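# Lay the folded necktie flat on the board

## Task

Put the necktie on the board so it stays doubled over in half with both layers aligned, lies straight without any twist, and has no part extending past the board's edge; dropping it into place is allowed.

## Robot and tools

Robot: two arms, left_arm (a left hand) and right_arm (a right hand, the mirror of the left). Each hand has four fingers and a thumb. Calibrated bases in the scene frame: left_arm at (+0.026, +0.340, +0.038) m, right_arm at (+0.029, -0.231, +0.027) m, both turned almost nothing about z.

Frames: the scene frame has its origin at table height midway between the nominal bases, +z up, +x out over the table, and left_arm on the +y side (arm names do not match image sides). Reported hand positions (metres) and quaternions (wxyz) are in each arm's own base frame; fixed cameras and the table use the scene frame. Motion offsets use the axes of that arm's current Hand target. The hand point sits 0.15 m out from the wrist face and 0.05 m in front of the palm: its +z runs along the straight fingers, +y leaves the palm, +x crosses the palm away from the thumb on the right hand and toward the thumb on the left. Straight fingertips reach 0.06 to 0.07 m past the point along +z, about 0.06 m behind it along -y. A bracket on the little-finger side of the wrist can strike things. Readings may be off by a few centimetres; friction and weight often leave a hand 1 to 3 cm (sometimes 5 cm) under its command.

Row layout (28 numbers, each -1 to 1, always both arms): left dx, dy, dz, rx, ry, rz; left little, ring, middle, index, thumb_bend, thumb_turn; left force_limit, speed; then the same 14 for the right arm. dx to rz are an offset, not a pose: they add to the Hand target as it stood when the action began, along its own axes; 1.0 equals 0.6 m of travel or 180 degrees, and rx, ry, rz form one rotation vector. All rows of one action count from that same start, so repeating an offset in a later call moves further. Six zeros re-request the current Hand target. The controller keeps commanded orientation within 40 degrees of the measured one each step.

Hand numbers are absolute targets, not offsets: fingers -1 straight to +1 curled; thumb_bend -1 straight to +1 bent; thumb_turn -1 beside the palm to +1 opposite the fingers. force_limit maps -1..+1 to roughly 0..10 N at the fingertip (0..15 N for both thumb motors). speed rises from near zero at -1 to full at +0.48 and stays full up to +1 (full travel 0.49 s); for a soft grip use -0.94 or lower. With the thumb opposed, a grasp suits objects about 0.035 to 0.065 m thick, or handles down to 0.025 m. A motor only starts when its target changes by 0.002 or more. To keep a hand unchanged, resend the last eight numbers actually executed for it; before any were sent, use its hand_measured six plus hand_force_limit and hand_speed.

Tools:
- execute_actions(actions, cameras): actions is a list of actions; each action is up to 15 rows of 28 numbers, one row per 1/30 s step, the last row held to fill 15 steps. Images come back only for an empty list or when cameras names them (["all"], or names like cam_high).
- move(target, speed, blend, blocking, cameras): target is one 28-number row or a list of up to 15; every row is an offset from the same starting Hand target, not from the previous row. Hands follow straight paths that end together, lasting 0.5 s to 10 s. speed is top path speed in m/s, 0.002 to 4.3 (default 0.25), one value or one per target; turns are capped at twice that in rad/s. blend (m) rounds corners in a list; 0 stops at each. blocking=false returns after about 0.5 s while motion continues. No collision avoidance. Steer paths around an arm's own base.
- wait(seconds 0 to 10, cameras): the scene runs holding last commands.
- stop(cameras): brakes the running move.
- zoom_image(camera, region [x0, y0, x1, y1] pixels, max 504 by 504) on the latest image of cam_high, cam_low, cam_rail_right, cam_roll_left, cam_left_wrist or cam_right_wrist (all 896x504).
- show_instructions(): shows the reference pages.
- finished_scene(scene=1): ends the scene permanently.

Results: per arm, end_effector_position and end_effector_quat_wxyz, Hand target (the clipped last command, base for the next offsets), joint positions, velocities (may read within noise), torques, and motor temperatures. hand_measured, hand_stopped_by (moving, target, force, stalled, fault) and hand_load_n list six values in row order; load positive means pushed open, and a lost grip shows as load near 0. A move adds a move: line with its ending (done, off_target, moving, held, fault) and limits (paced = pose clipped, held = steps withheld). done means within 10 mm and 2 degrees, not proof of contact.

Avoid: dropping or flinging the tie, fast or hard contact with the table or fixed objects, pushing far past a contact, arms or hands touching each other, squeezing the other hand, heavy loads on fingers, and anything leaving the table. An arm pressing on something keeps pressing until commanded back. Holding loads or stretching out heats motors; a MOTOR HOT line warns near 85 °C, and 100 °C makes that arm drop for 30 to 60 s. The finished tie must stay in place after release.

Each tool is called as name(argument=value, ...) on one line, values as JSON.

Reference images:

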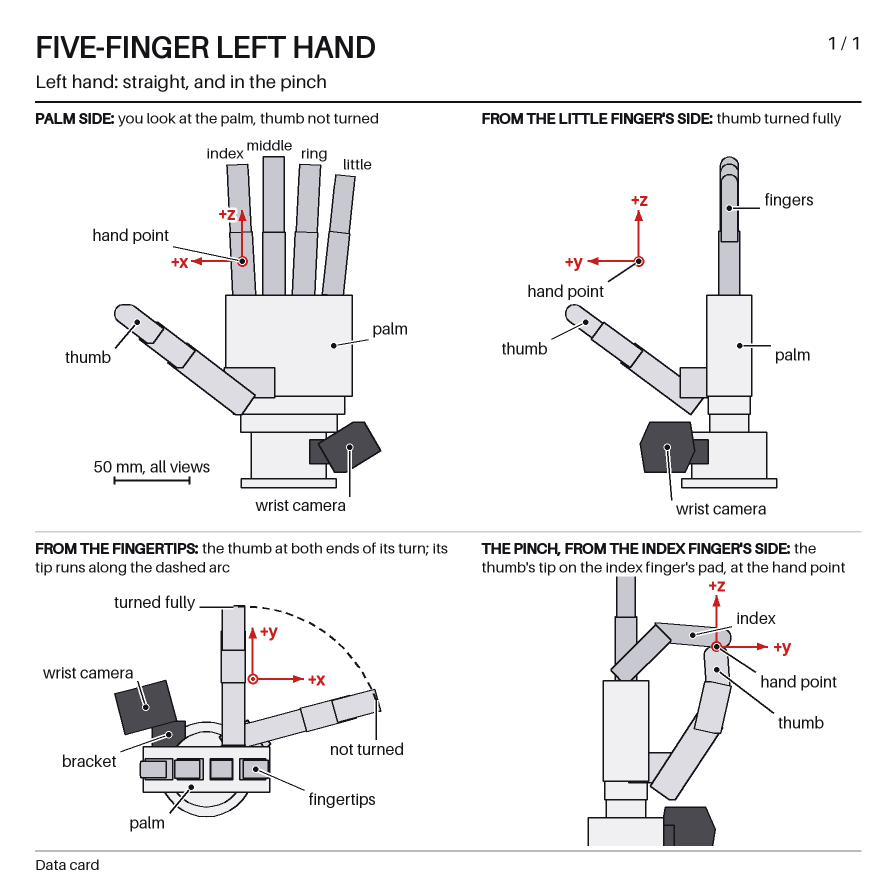

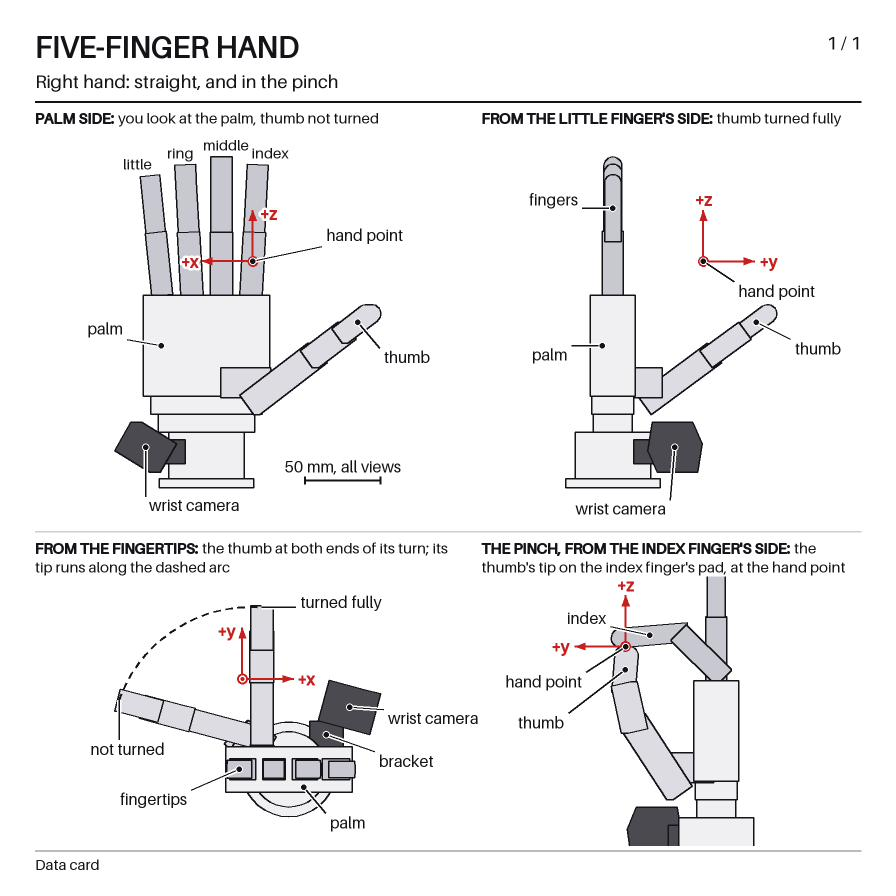

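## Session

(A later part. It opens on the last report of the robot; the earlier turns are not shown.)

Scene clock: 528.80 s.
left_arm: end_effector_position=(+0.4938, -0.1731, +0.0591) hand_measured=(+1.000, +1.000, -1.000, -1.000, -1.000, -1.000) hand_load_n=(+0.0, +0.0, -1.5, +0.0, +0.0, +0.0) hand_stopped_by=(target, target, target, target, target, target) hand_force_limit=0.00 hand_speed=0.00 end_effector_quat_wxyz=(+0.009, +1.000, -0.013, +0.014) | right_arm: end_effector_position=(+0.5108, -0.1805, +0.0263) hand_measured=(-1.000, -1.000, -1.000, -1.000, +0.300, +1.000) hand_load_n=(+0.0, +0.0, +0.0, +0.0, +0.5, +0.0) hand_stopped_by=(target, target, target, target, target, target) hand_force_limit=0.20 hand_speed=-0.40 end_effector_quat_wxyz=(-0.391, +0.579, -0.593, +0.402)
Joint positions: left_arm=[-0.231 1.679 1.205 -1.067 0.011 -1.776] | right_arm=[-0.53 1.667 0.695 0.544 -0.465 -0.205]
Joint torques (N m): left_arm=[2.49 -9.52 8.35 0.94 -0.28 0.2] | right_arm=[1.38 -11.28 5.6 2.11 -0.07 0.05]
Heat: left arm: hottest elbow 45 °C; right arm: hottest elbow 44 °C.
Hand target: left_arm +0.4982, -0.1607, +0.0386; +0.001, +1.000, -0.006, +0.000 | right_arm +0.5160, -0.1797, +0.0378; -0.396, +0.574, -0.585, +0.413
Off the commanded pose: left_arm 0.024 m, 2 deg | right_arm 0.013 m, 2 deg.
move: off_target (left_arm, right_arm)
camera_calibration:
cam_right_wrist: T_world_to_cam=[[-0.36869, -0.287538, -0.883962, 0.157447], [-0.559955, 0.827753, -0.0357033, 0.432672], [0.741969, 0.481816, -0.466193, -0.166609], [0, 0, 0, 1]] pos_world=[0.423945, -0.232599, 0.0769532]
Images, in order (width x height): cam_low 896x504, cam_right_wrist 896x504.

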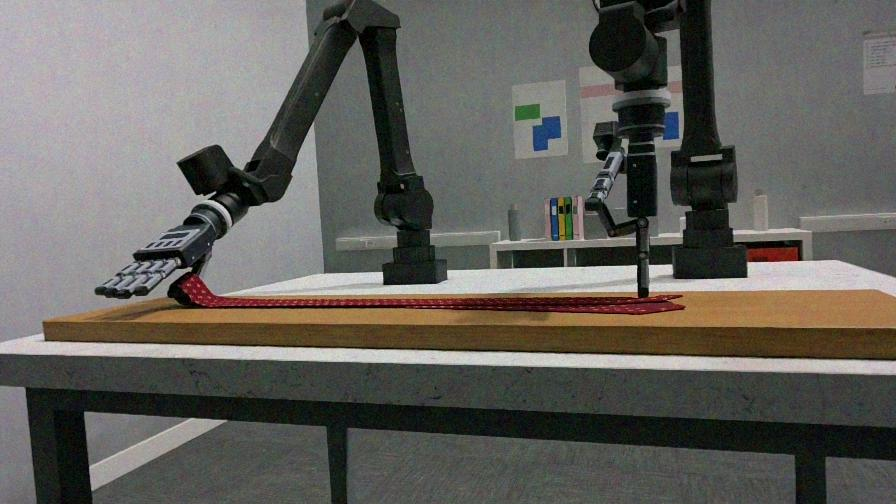

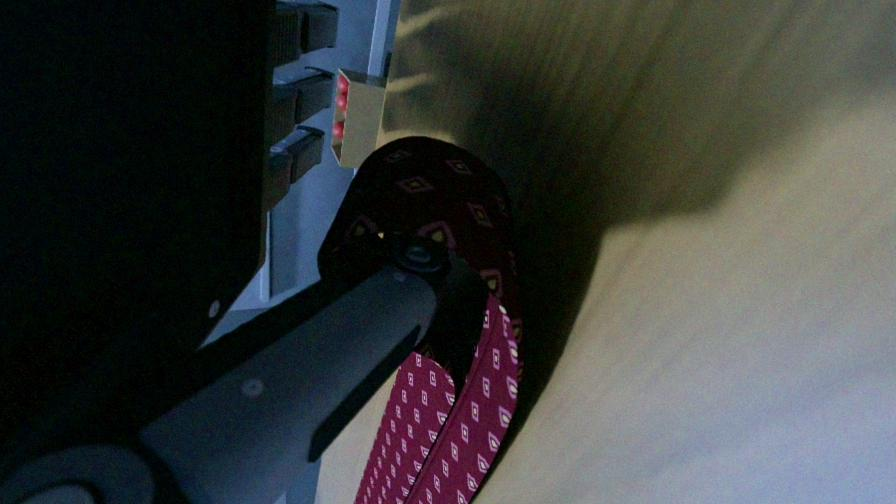

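move(target=[0,0,0,0,0,0,1,1,-1,-1,-1,-1,0,0,0.003,0.0449,-0.1078,0,0,0,-1,-1,-1,-1,0.3,1,0.2,-0.4], speed=0.08, cameras=["cam_low","cam_right_wrist"])

zoom_image(camera="cam_low", region=[80, 220, 380, 360])

Scene clock: 532.53 s.
left_arm: end_effector_position=(+0.4938, -0.1731, +0.0591) hand_measured=(+1.000, +1.000, -1.000, -1.000, -1.000, -1.000) hand_load_n=(+0.0, +0.0, -1.5, +0.0, +0.0, +0.0) hand_stopped_by=(target, target, target, target, target, target) hand_force_limit=0.00 hand_speed=0.00 end_effector_quat_wxyz=(+0.009, +1.000, -0.013, +0.014) | right_arm: end_effector_position=(+0.4440, -0.1745, +0.0249) hand_measured=(-1.000, -1.000, -1.000, -1.000, +0.300, +1.000) hand_load_n=(+0.0, +0.0, +0.0, +0.0, +0.0, +0.0) hand_stopped_by=(target, target, target, target, target, target) hand_force_limit=0.20 hand_speed=-0.40 end_effector_quat_wxyz=(-0.396, +0.574, -0.596, +0.397)
Joint positions: left_arm=[-0.231 1.679 1.205 -1.067 0.011 -1.776] | right_arm=[-0.617 1.554 0.534 0.571 -0.548 -0.23]
Joint torques (N m): left_arm=[2.43 -9.58 8.35 0.94 -0.27 0.2] | right_arm=[-0.5 -10.58 5.26 2.17 -0.43 -0.05]
Heat: left arm: hottest elbow 45 °C; right arm: hottest elbow 43 °C.
Hand target: left_arm +0.4982, -0.1607, +0.0386; +0.001, +1.000, -0.006, +0.000 | right_arm +0.4459, -0.1797, +0.0347; -0.396, +0.574, -0.585, +0.413
Off the commanded pose: left_arm 0.024 m, 2 deg | right_arm 0.011 m, 2 deg.
move: off_target (left_arm, right_arm)
camera_calibration:
cam_right_wrist: T_world_to_cam=[[-0.368298, -0.27097, -0.889343, 0.136281], [-0.5582, 0.829426, -0.0215499, 0.389376], [0.743484, 0.488495, -0.456732, -0.120252], [0, 0, 0, 1]] pos_world=[0.356947, -0.227288, 0.0746688]
Images, in order (width x height): cam_low 896x504, cam_right_wrist 896x504.

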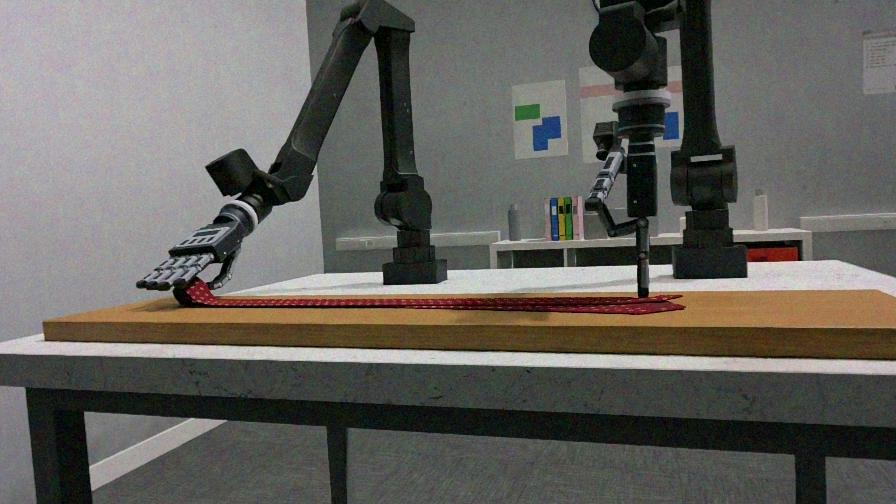

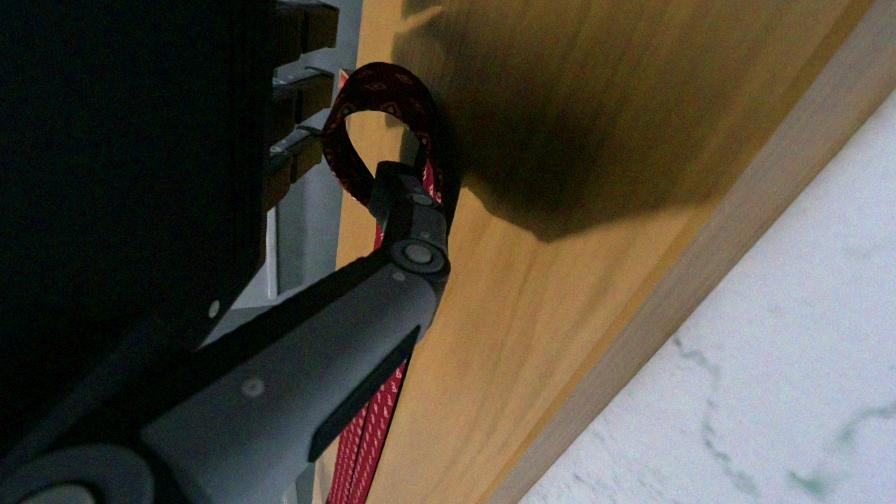

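Scaled by 1.680 from the camera's 896x504 image, which has a finer 1280x720 frame.

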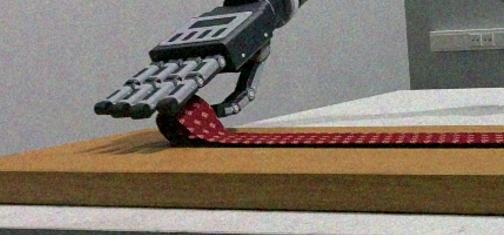

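move(target=[0,0,0,0,0,0,1,1,-1,-1,-1,-1,0,0,0.003,0.035,-0.1178,0,0,0,-1,-1,-1,-1,0.3,1,0.2,-0.4], speed=0.08, cameras=["cam_low","cam_high","cam_right_wrist"])

zoom_image(camera="cam_low", region=[80, 220, 380, 360])

Scene clock: 534.57 s.
left_arm: end_effector_position=(+0.4938, -0.1731, +0.0591) hand_measured=(+1.000, +1.000, -1.000, -1.000, -1.000, -1.000) hand_load_n=(+0.0, +0.0, -1.5, +0.0, +0.0, +0.0) hand_stopped_by=(target, target, target, target, target, target) hand_force_limit=0.00 hand_speed=0.00 end_effector_quat_wxyz=(+0.009, +1.000, -0.013, +0.014) | right_arm: end_effector_position=(+0.3739, -0.1768, +0.0359) hand_measured=(-1.000, -1.000, -1.000, -1.000, +0.300, +1.000) hand_load_n=(+0.0, +0.0, +0.0, +0.0, +0.0, +0.0) hand_stopped_by=(target, target, target, target, target, target) hand_force_limit=0.20 hand_speed=-0.40 end_effector_quat_wxyz=(-0.399, +0.573, -0.589, +0.408)
Joint positions: left_arm=[-0.231 1.679 1.205 -1.067 0.011 -1.776] | right_arm=[-0.763 1.394 0.392 0.536 -0.682 -0.306]
Joint torques (N m): left_arm=[2.43 -9.52 8.35 0.94 -0.28 0.2] | right_arm=[-1.08 -7.12 5.6 1.2 -0.52 -0.06]
Heat: left arm: hottest elbow 45 °C; right arm: hottest elbow 43 °C.
Hand target: left_arm +0.4982, -0.1607, +0.0386; +0.001, +1.000, -0.006, +0.000 | right_arm +0.3723, -0.1793, +0.0394; -0.396, +0.574, -0.585, +0.413
Off the commanded pose: left_arm 0.024 m, 2 deg | right_arm 0.005 m, 1 deg.
move: off_target (left_arm)
camera_calibration:
cam_right_wrist: T_world_to_cam=[[-0.347285, -0.28459, -0.893533, 0.109417], [-0.558215, 0.828371, -0.0468767, 0.353169], [0.753518, 0.482504, -0.446543, -0.0671844], [0, 0, 0, 1]] pos_world=[0.285768, -0.228999, 0.0843224]
Images, in order (width x height): cam_high 896x504, cam_low 896x504, cam_right_wrist 896x504.

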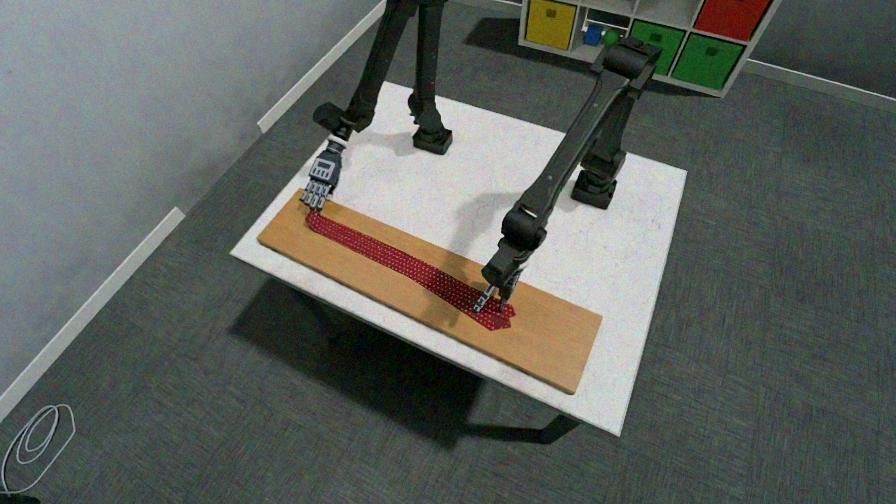

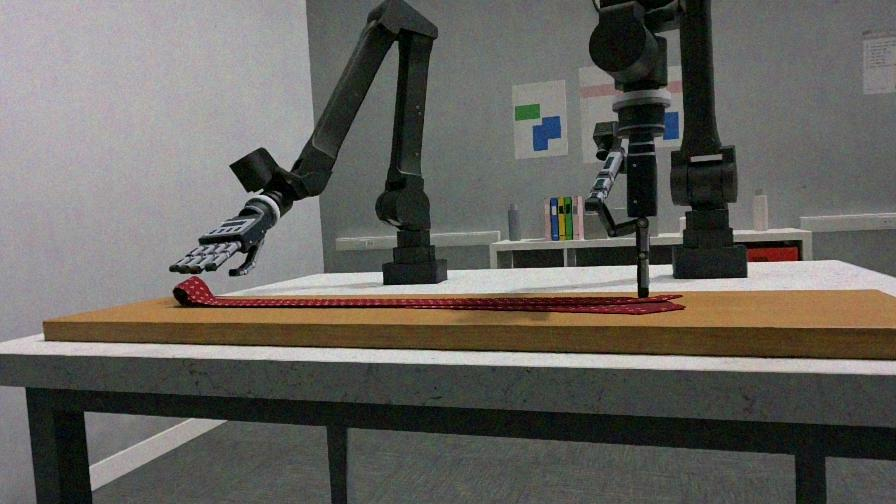

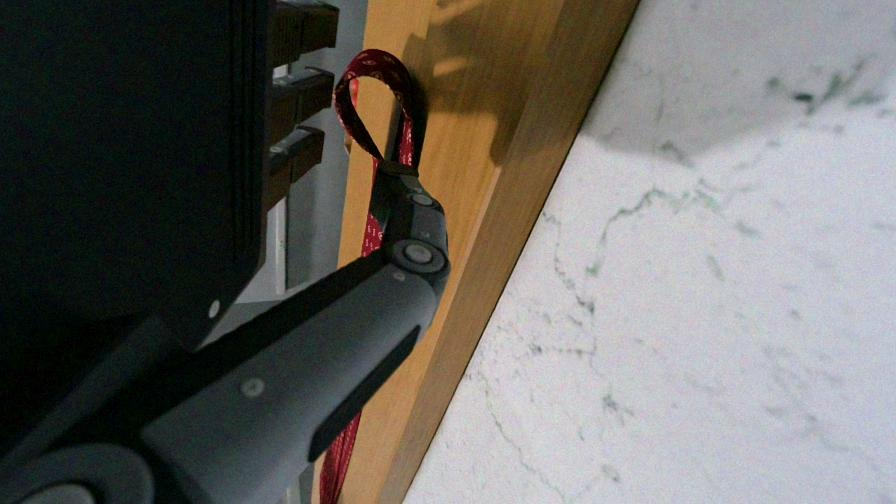

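Scaled by 1.680 from the camera's 896x504 image, which has a finer 1280x720 frame.

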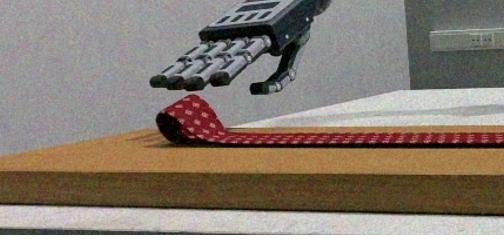

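move(target=[[0,0,-0.1,0,0,0,1,1,-1,-1,-1,-1,0,0,0.0057,-0.1417,-0.1937,0,0,0,-1,-1,-1,-1,0.3,1,0.2,-0.4],[0.044,-0.067,-0.15,0,0,0,1,1,-1,-1,-1,-1,0,0,0.0057,-0.1417,-0.1937,0,0,0,-1,-1,-1,-1,0.3,1,0.2,-0.4]], speed=0.12, blend=0.01, cameras=["all"])

zoom_image(camera="cam_high", region=[250, 180, 550, 350])

zoom_image(camera="cam_low", region=[80, 220, 380, 360])

Scene clock: 537.93 s.
left_arm: end_effector_position=(+0.5107, -0.1236, +0.1171) hand_measured=(+1.000, +1.000, -1.000, -1.000, -1.000, -1.000) hand_load_n=(+0.0, +0.0, +0.0, +0.0, +0.0, +0.0) hand_stopped_by=(target, target, target, target, target, target) hand_force_limit=0.00 hand_speed=0.00 end_effector_quat_wxyz=(+0.000, +1.000, -0.005, -0.012) | right_arm: end_effector_position=(+0.2846, -0.1633, +0.1320) hand_measured=(-1.000, -1.000, -1.000, -1.000, +0.300, +1.000) hand_load_n=(+0.0, +0.0, +0.0, -0.5, +0.0, +0.0) hand_stopped_by=(target, target, target, target, target, target) hand_force_limit=0.20 hand_speed=-0.40 end_effector_quat_wxyz=(-0.402, +0.570, -0.602, +0.388)
Joint positions: left_arm=[-0.129 1.669 1.364 -1.289 0.002 -1.69] | right_arm=[-0.995 0.856 0.429 -0.204 -0.883 -0.469]
Joint torques (N m): left_arm=[1.49 -12.4 11.86 0.02 0.03 0.22] | right_arm=[-0.15 -3.72 12.51 0.94 -0.58 -0.11]
Heat: left arm: hottest elbow 45 °C; right arm: hottest elbow 43 °C.
Hand target: left_arm +0.5251, -0.1205, +0.1284; +0.001, +1.000, -0.006, +0.000 | right_arm +0.2924, -0.1794, +0.1592; -0.396, +0.574, -0.585, +0.413
Off the commanded pose: left_arm 0.019 m, 1 deg | right_arm 0.033 m, 4 deg.
move: off_target (left_arm, right_arm)
camera_calibration:
cam_left_wrist: T_world_to_cam=[[0.277127, 0.9605, -0.0253032, -0.0169366], [0.83086, -0.22633, 0.508376, -0.514101], [0.482568, -0.161908, -0.860763, -0.0484053], [0, 0, 0, 1]] pos_world=[0.455199, -0.107926, 0.219263]
cam_right_wrist: T_world_to_cam=[[-0.371281, -0.247625, -0.894892, 0.181167], [-0.558891, 0.829238, 0.00241924, 0.290407], [0.74148, 0.501045, -0.446275, 0.0429229], [0, 0, 0, 1]] pos_world=[0.197743, -0.217461, 0.180578]

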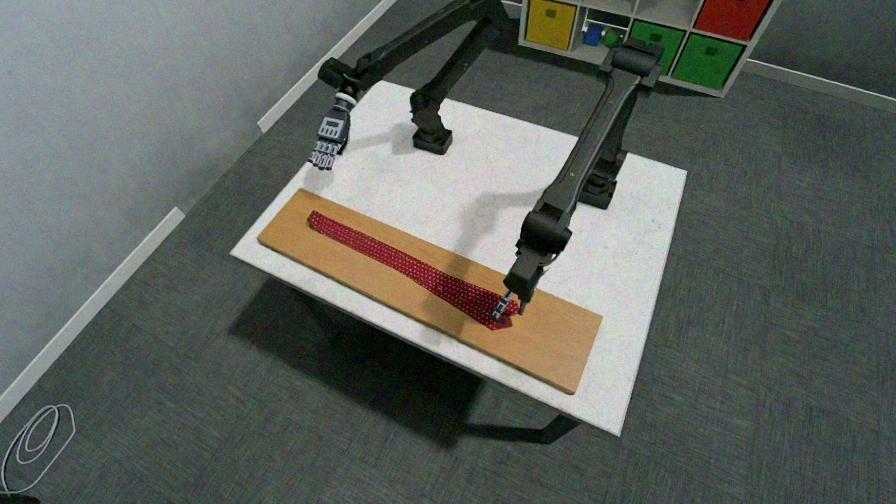

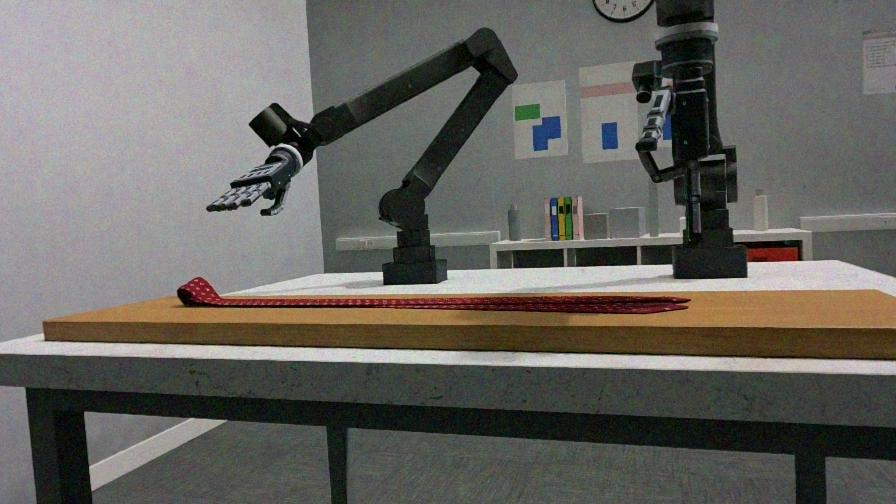

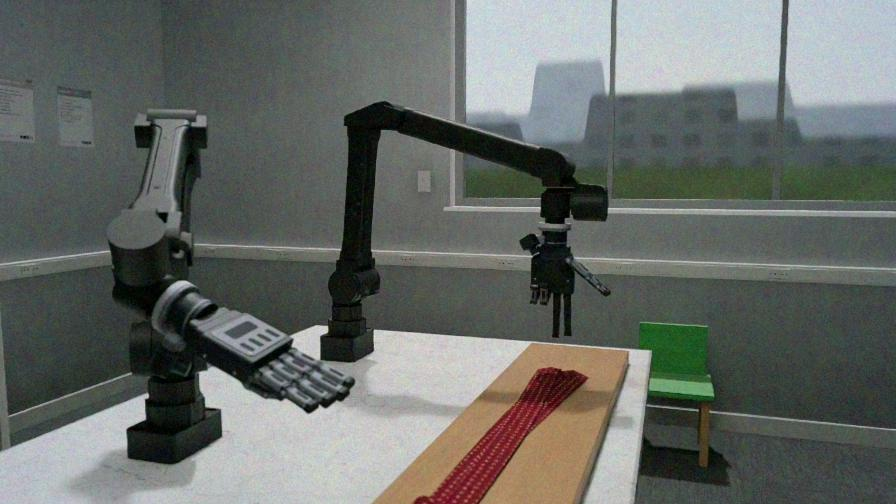

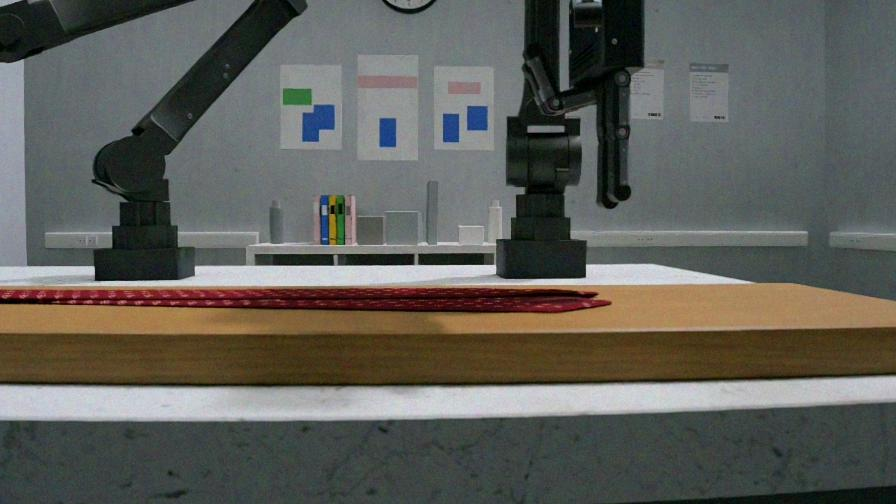

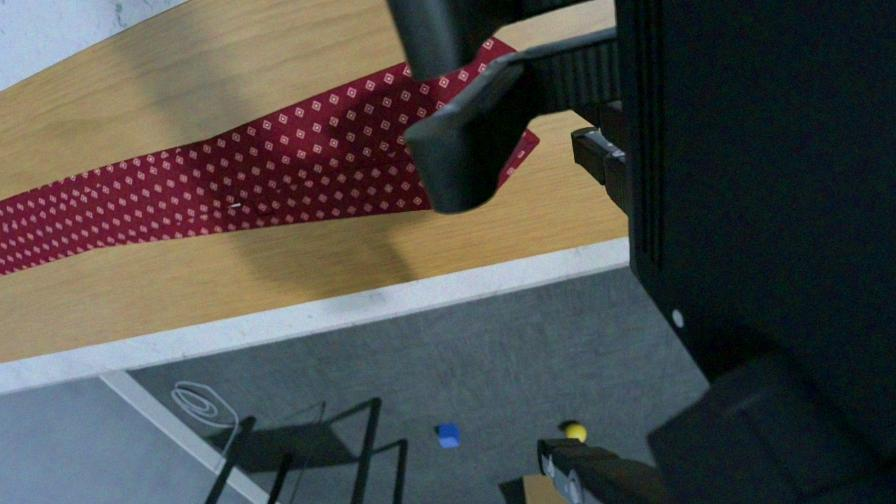

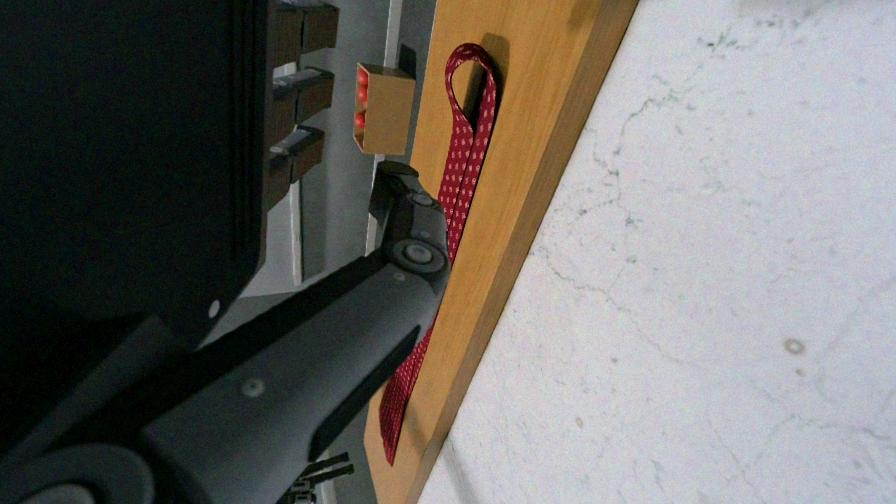

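Scaled by 1.680 from the camera's 896x504 image, which has a finer 1280x720 frame.

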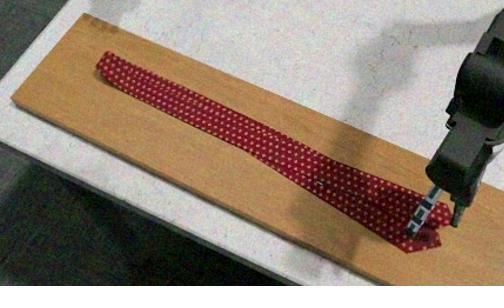

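Scaled by 1.680 from the camera's 896x504 image, which has a finer 1280x720 frame.

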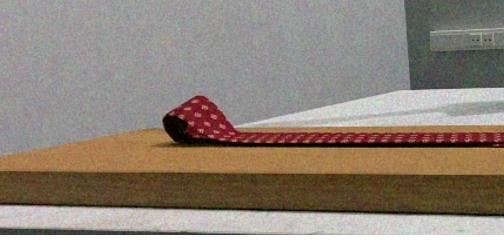

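move(target=[0,-0.1,-0.15,0,0,0,1,1,-1,-1,-1,-1,0,0,0,0,0,0,0,0,-1,-1,-1,-1,0.3,1,0.2,-0.4], speed=0.2, cameras=["cam_high","cam_left_wrist","cam_roll_left"])

zoom_image(camera="cam_high", region=[400, 230, 580, 350])

zoom_image(camera="cam_left_wrist", region=[0, 0, 504, 400])

Scene clock: 539.83 s.
left_arm: end_effector_position=(+0.5147, -0.0656, +0.2033) hand_measured=(+1.000, +1.000, -1.000, -1.000, -1.000, -1.000) hand_load_n=(+0.0, +0.0, +0.0, +0.0, +0.0, +0.0) hand_stopped_by=(target, target, target, target, target, target) hand_force_limit=0.00 hand_speed=0.00 end_effector_quat_wxyz=(+0.001, +1.000, -0.005, -0.015) | right_arm: end_effector_position=(+0.2846, -0.1633, +0.1320) hand_measured=(-1.000, -1.000, -1.000, -1.000, +0.300, +1.000) hand_load_n=(+0.0, +0.0, +0.0, +0.0, +0.0, +0.0) hand_stopped_by=(target, target, target, target, target, target) hand_force_limit=0.20 hand_speed=-0.40 end_effector_quat_wxyz=(-0.402, +0.570, -0.602, +0.388)
Joint positions: left_arm=[-0.009 1.63 1.546 -1.516 0.001 -1.569] | right_arm=[-0.995 0.856 0.429 -0.204 -0.883 -0.469]
Joint torques (N m): left_arm=[1.61 -12.63 12.23 -0.02 0.06 0.24] | right_arm=[-0.56 -3.6 12.55 0.59 -0.66 -0.07]
Heat: left arm: hottest elbow 46 °C; right arm: hottest elbow 44 °C.
Hand target: left_arm +0.5258, -0.0606, +0.2183; +0.001, +1.000, -0.006, +0.000 | right_arm +0.2924, -0.1794, +0.1592; -0.396, +0.574, -0.585, +0.413
Off the commanded pose: left_arm 0.019 m, 2 deg | right_arm 0.033 m, 4 deg.
move: off_target (left_arm, right_arm)
camera_calibration:
cam_left_wrist: T_world_to_cam=[[0.277996, 0.960142, -0.0290866, -0.0712466], [0.833879, -0.226187, 0.503473, -0.548837], [0.476826, -0.164218, -0.863521, 0.0366105], [0, 0, 0, 1]] pos_world=[0.460014, -0.0497207, 0.305866]
Images, in order (width x height): cam_high 896x504, cam_roll_left 896x504, cam_left_wrist 896x504.

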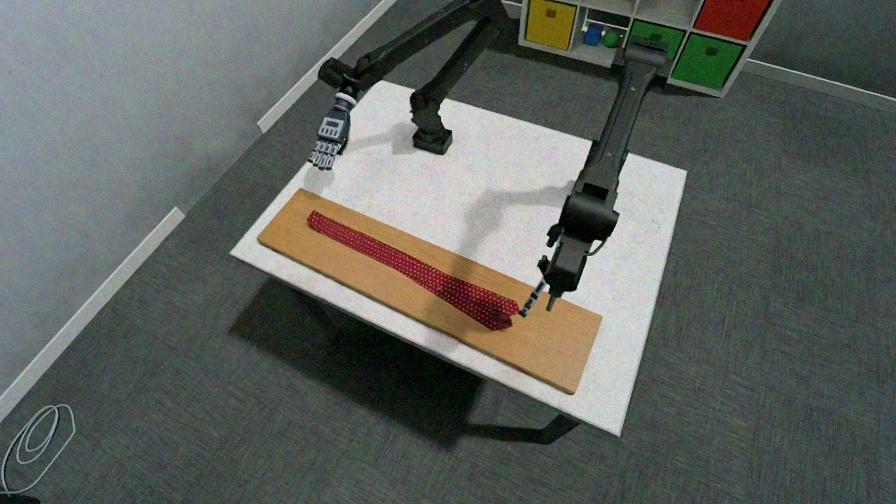

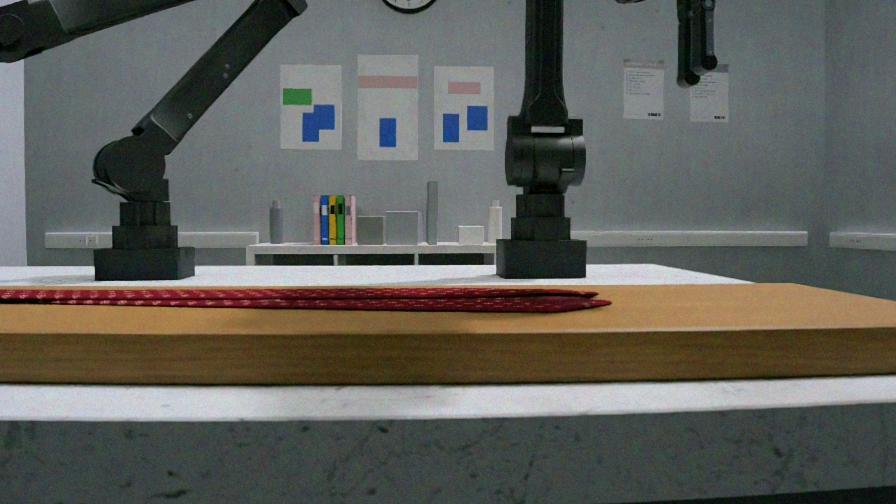

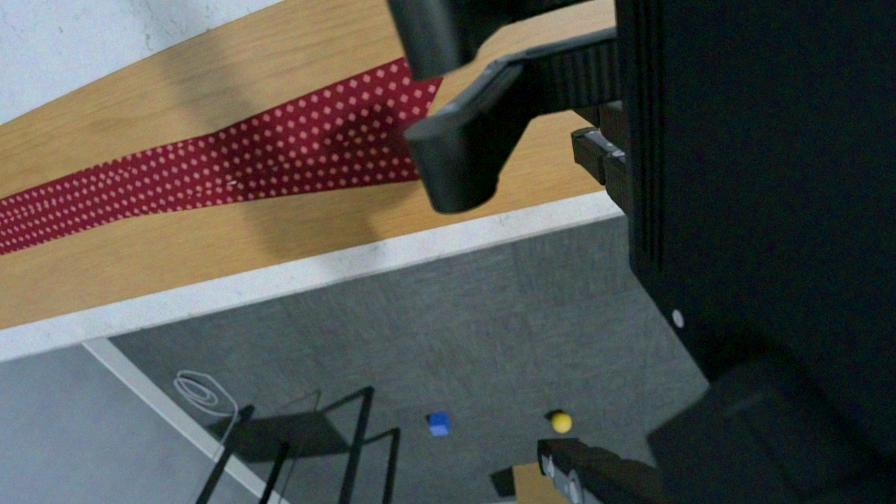

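Scaled by 2.800 from the camera's 896x504 image, which has a finer 1280x720 frame.

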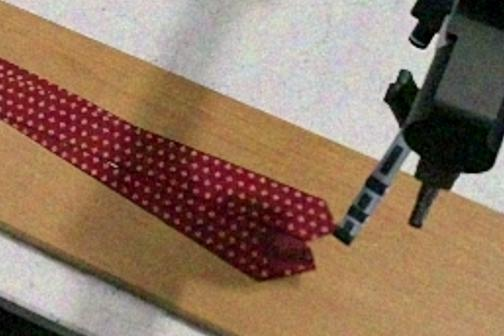

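Scaled by 1.000.

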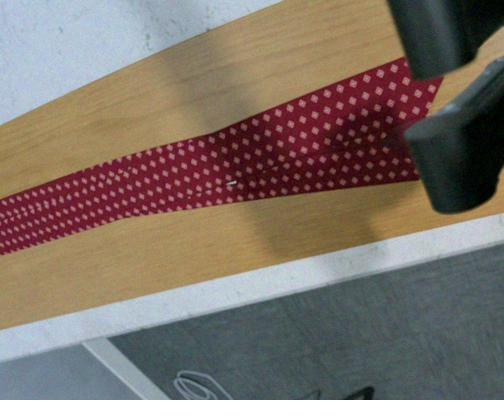

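move(target=[-0.0908,0.1835,0.18,0,0,0,1,1,-1,1,-1,-1,0,0.2,0,0,0,0,0,0,-1,-1,-1,-1,0.3,1,0.2,-0.4], speed=0.2, cameras=["cam_high","cam_left_wrist","cam_low"])

zoom_image(camera="cam_high", region=[400, 230, 580, 350])

zoom_image(camera="cam_left_wrist", region=[200, 0, 704, 400])

Scene clock: 548.07 s.
left_arm: end_effector_position=(+0.4692, -0.1650, +0.1049) hand_measured=(+1.000, +1.000, -1.000, +1.000, -1.000, -1.000) hand_load_n=(+0.0, +0.0, +0.0, +0.5, +0.0, +0.0) hand_stopped_by=(target, target, target, target, target, target) hand_force_limit=0.00 hand_speed=0.20 end_effector_quat_wxyz=(-0.001, +1.000, -0.006, -0.010) | right_arm: end_effector_position=(+0.2846, -0.1633, +0.1320) hand_measured=(-1.000, -1.000, -1.000, -1.000, +0.300, +1.000) hand_load_n=(-0.5, -0.5, +0.0, +0.0, +0.0, +0.0) hand_stopped_by=(target, target, target, target, target, target) hand_force_limit=0.20 hand_speed=-0.40 end_effector_quat_wxyz=(-0.402, +0.570, -0.602, +0.388)
Joint positions: left_arm=[-0.231 1.595 1.238 -1.234 0.003 -1.791] | right_arm=[-0.995 0.856 0.429 -0.204 -0.883 -0.469]
Joint torques (N m): left_arm=[-0.09 -12.92 8.4 0.8 0.04 -0.01] | right_arm=[-1.49 -2.84 12.34 0.96 -0.61 -0.1]
Heat: left arm: hottest elbow 48 °C; right arm: hottest elbow 45 °C.
Hand target: left_arm +0.4700, -0.1701, +0.1105; +0.001, +1.000, -0.006, -0.001 | right_arm +0.2924, -0.1794, +0.1592; -0.396, +0.574, -0.585, +0.413
Off the commanded pose: left_arm 0.008 m, 1 deg | right_arm 0.033 m, 4 deg.
move: off_target (right_arm)
camera_calibration:
cam_left_wrist: T_world_to_cam=[[0.279033, 0.959991, -0.0236257, 0.0329615], [0.828913, -0.228367, 0.510638, -0.482553], [0.484812, -0.162069, -0.859471, -0.0468056], [0, 0, 0, 1]] pos_world=[0.41349, -0.149428, 0.206961]
Images, in order (width x height): cam_high 896x504, cam_low 896x504, cam_left_wrist 896x504.

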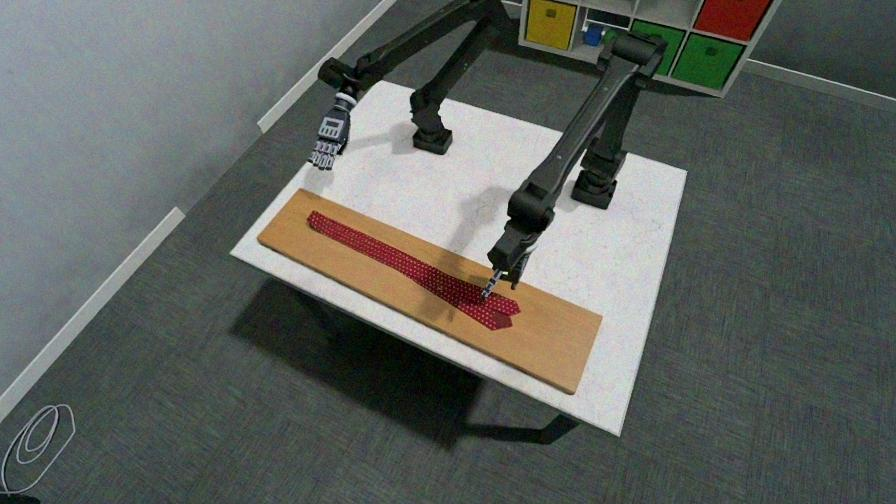

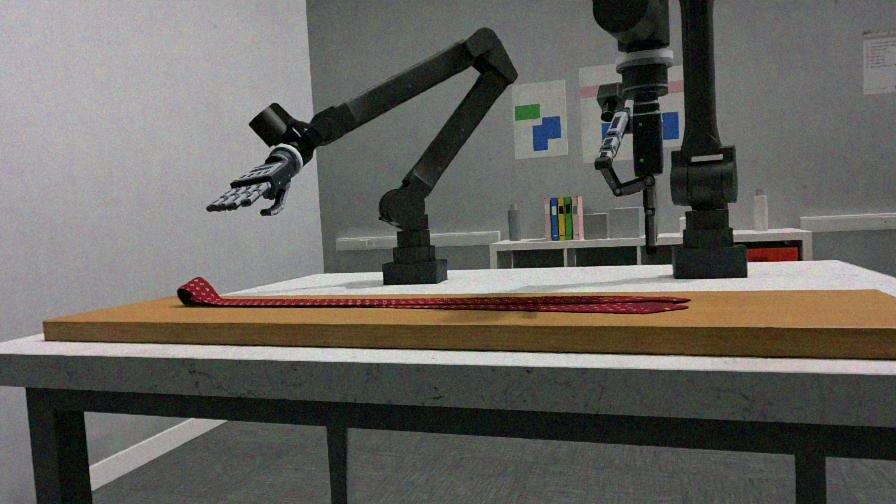

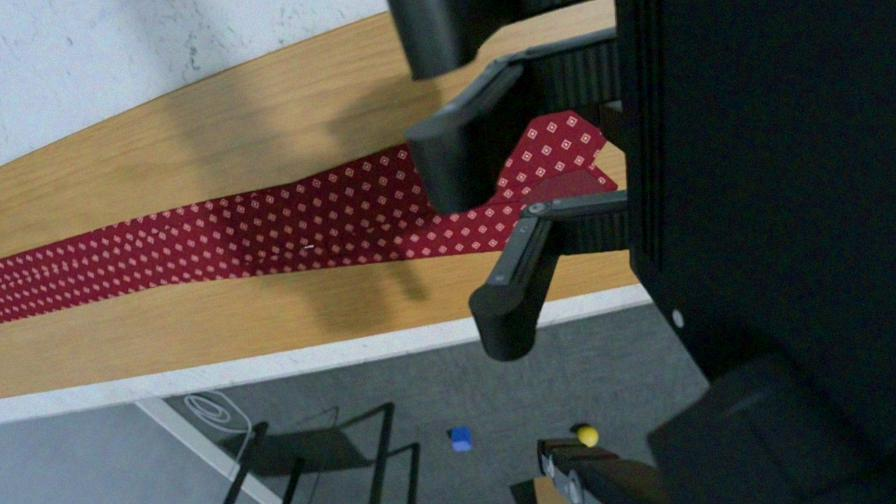

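Scaled by 2.800 from the camera's 896x504 image, which has a finer 1280x720 frame.

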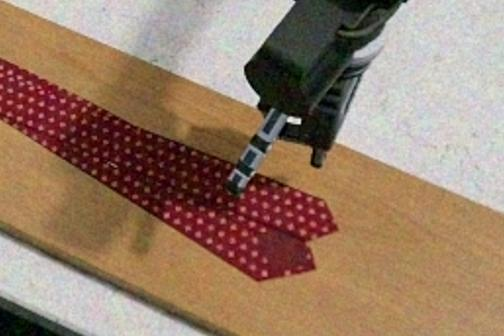

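Scaled by 1.000.

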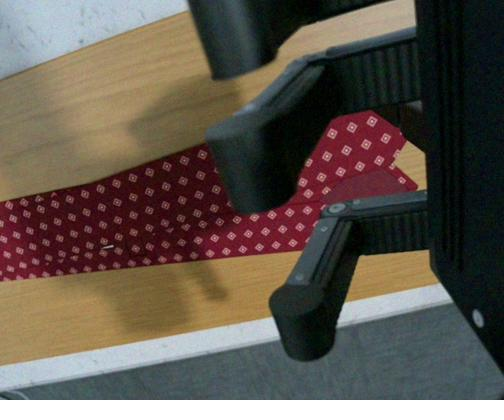

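move(target=[0,0,0.1008,0,0,0,1,1,-1,1,-1,-1,0,0.2,0,0,0,0,0,0,-1,-1,-1,-1,0.3,1,0.2,-0.4], speed=0.1, cameras=["cam_high","cam_low","cam_roll_left"])

zoom_image(camera="cam_high", region=[400, 230, 580, 350])

Scene clock: 550.43 s.
left_arm: end_effector_position=(+0.4701, -0.1652, +0.0609) hand_measured=(+1.000, +1.000, -1.000, +1.000, -1.000, -1.000) hand_load_n=(+0.0, +0.0, +0.0, +0.0, +0.0, +0.0) hand_stopped_by=(target, target, target, target, target, target) hand_force_limit=0.00 hand_speed=0.20 end_effector_quat_wxyz=(+0.003, +1.000, -0.005, +0.006) | right_arm: end_effector_position=(+0.2846, -0.1633, +0.1320) hand_measured=(-1.000, -1.000, -1.000, -1.000, +0.300, +1.000) hand_load_n=(+0.0, +0.0, +0.0, +0.0, +0.5, +0.0) hand_stopped_by=(target, target, target, target, target, target) hand_force_limit=0.20 hand_speed=-0.40 end_effector_quat_wxyz=(-0.402, +0.570, -0.602, +0.388)
Joint positions: left_arm=[-0.231 1.624 1.143 -1.076 0.003 -1.792] | right_arm=[-0.995 0.856 0.429 -0.204 -0.883 -0.469]
Joint torques (N m): left_arm=[-0.09 -10.17 8.21 0.91 0.03 0] | right_arm=[-0.26 -2.96 12.48 0.98 -0.68 -0.09]
Heat: left arm: hottest elbow 48 °C; right arm: hottest elbow 46 °C.
Hand target: left_arm +0.4700, -0.1702, +0.0501; +0.001, +1.000, -0.005, +0.000 | right_arm +0.2924, -0.1794, +0.1592; -0.396, +0.574, -0.585, +0.413
Off the commanded pose: left_arm 0.012 m, 1 deg | right_arm 0.033 m, 4 deg.
move: off_target (left_arm, right_arm)
Images, in order (width x height): cam_high 896x504, cam_low 896x504, cam_roll_left 896x504.

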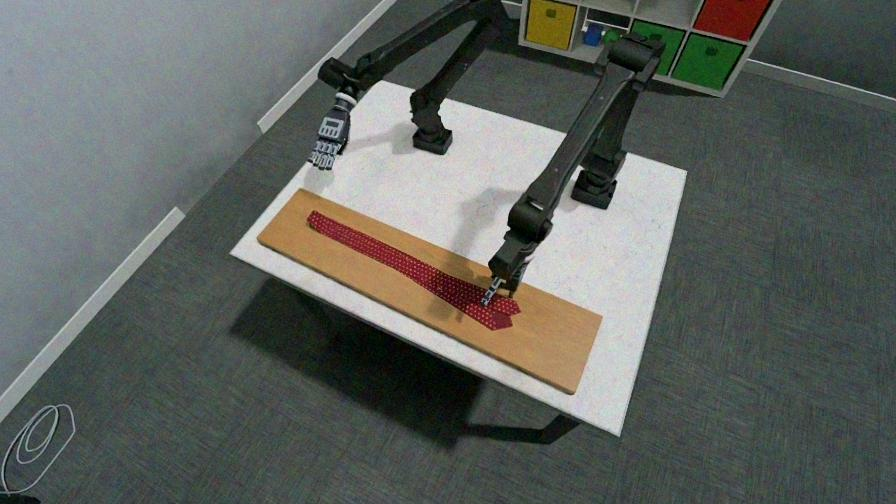

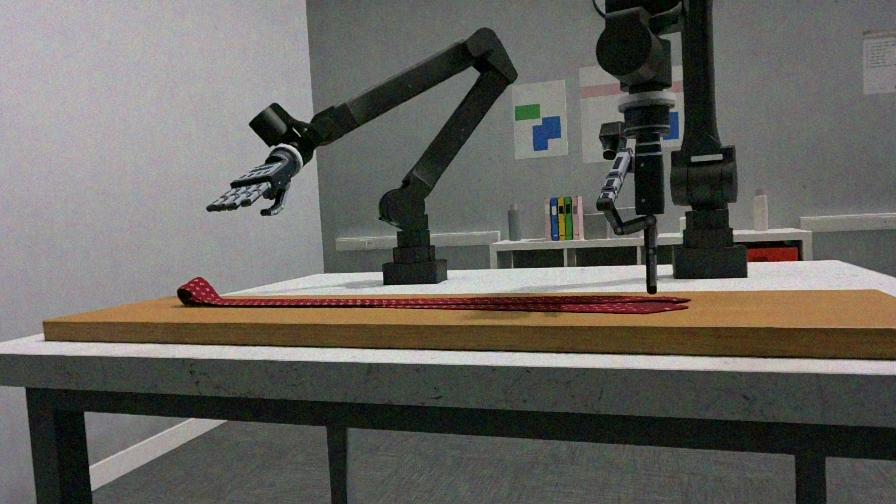

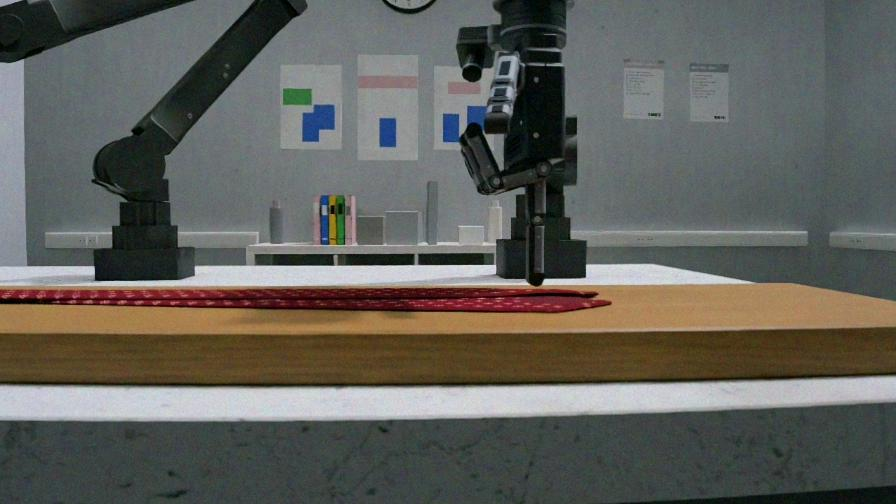

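Scaled by 2.800 from the camera's 896x504 image, which has a finer 1280x720 frame.

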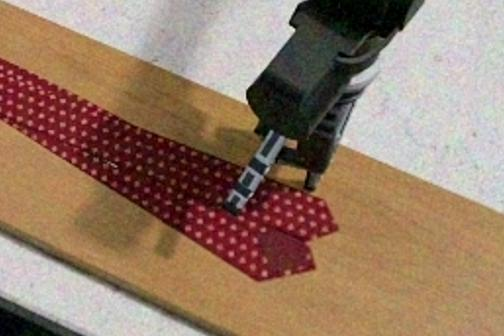

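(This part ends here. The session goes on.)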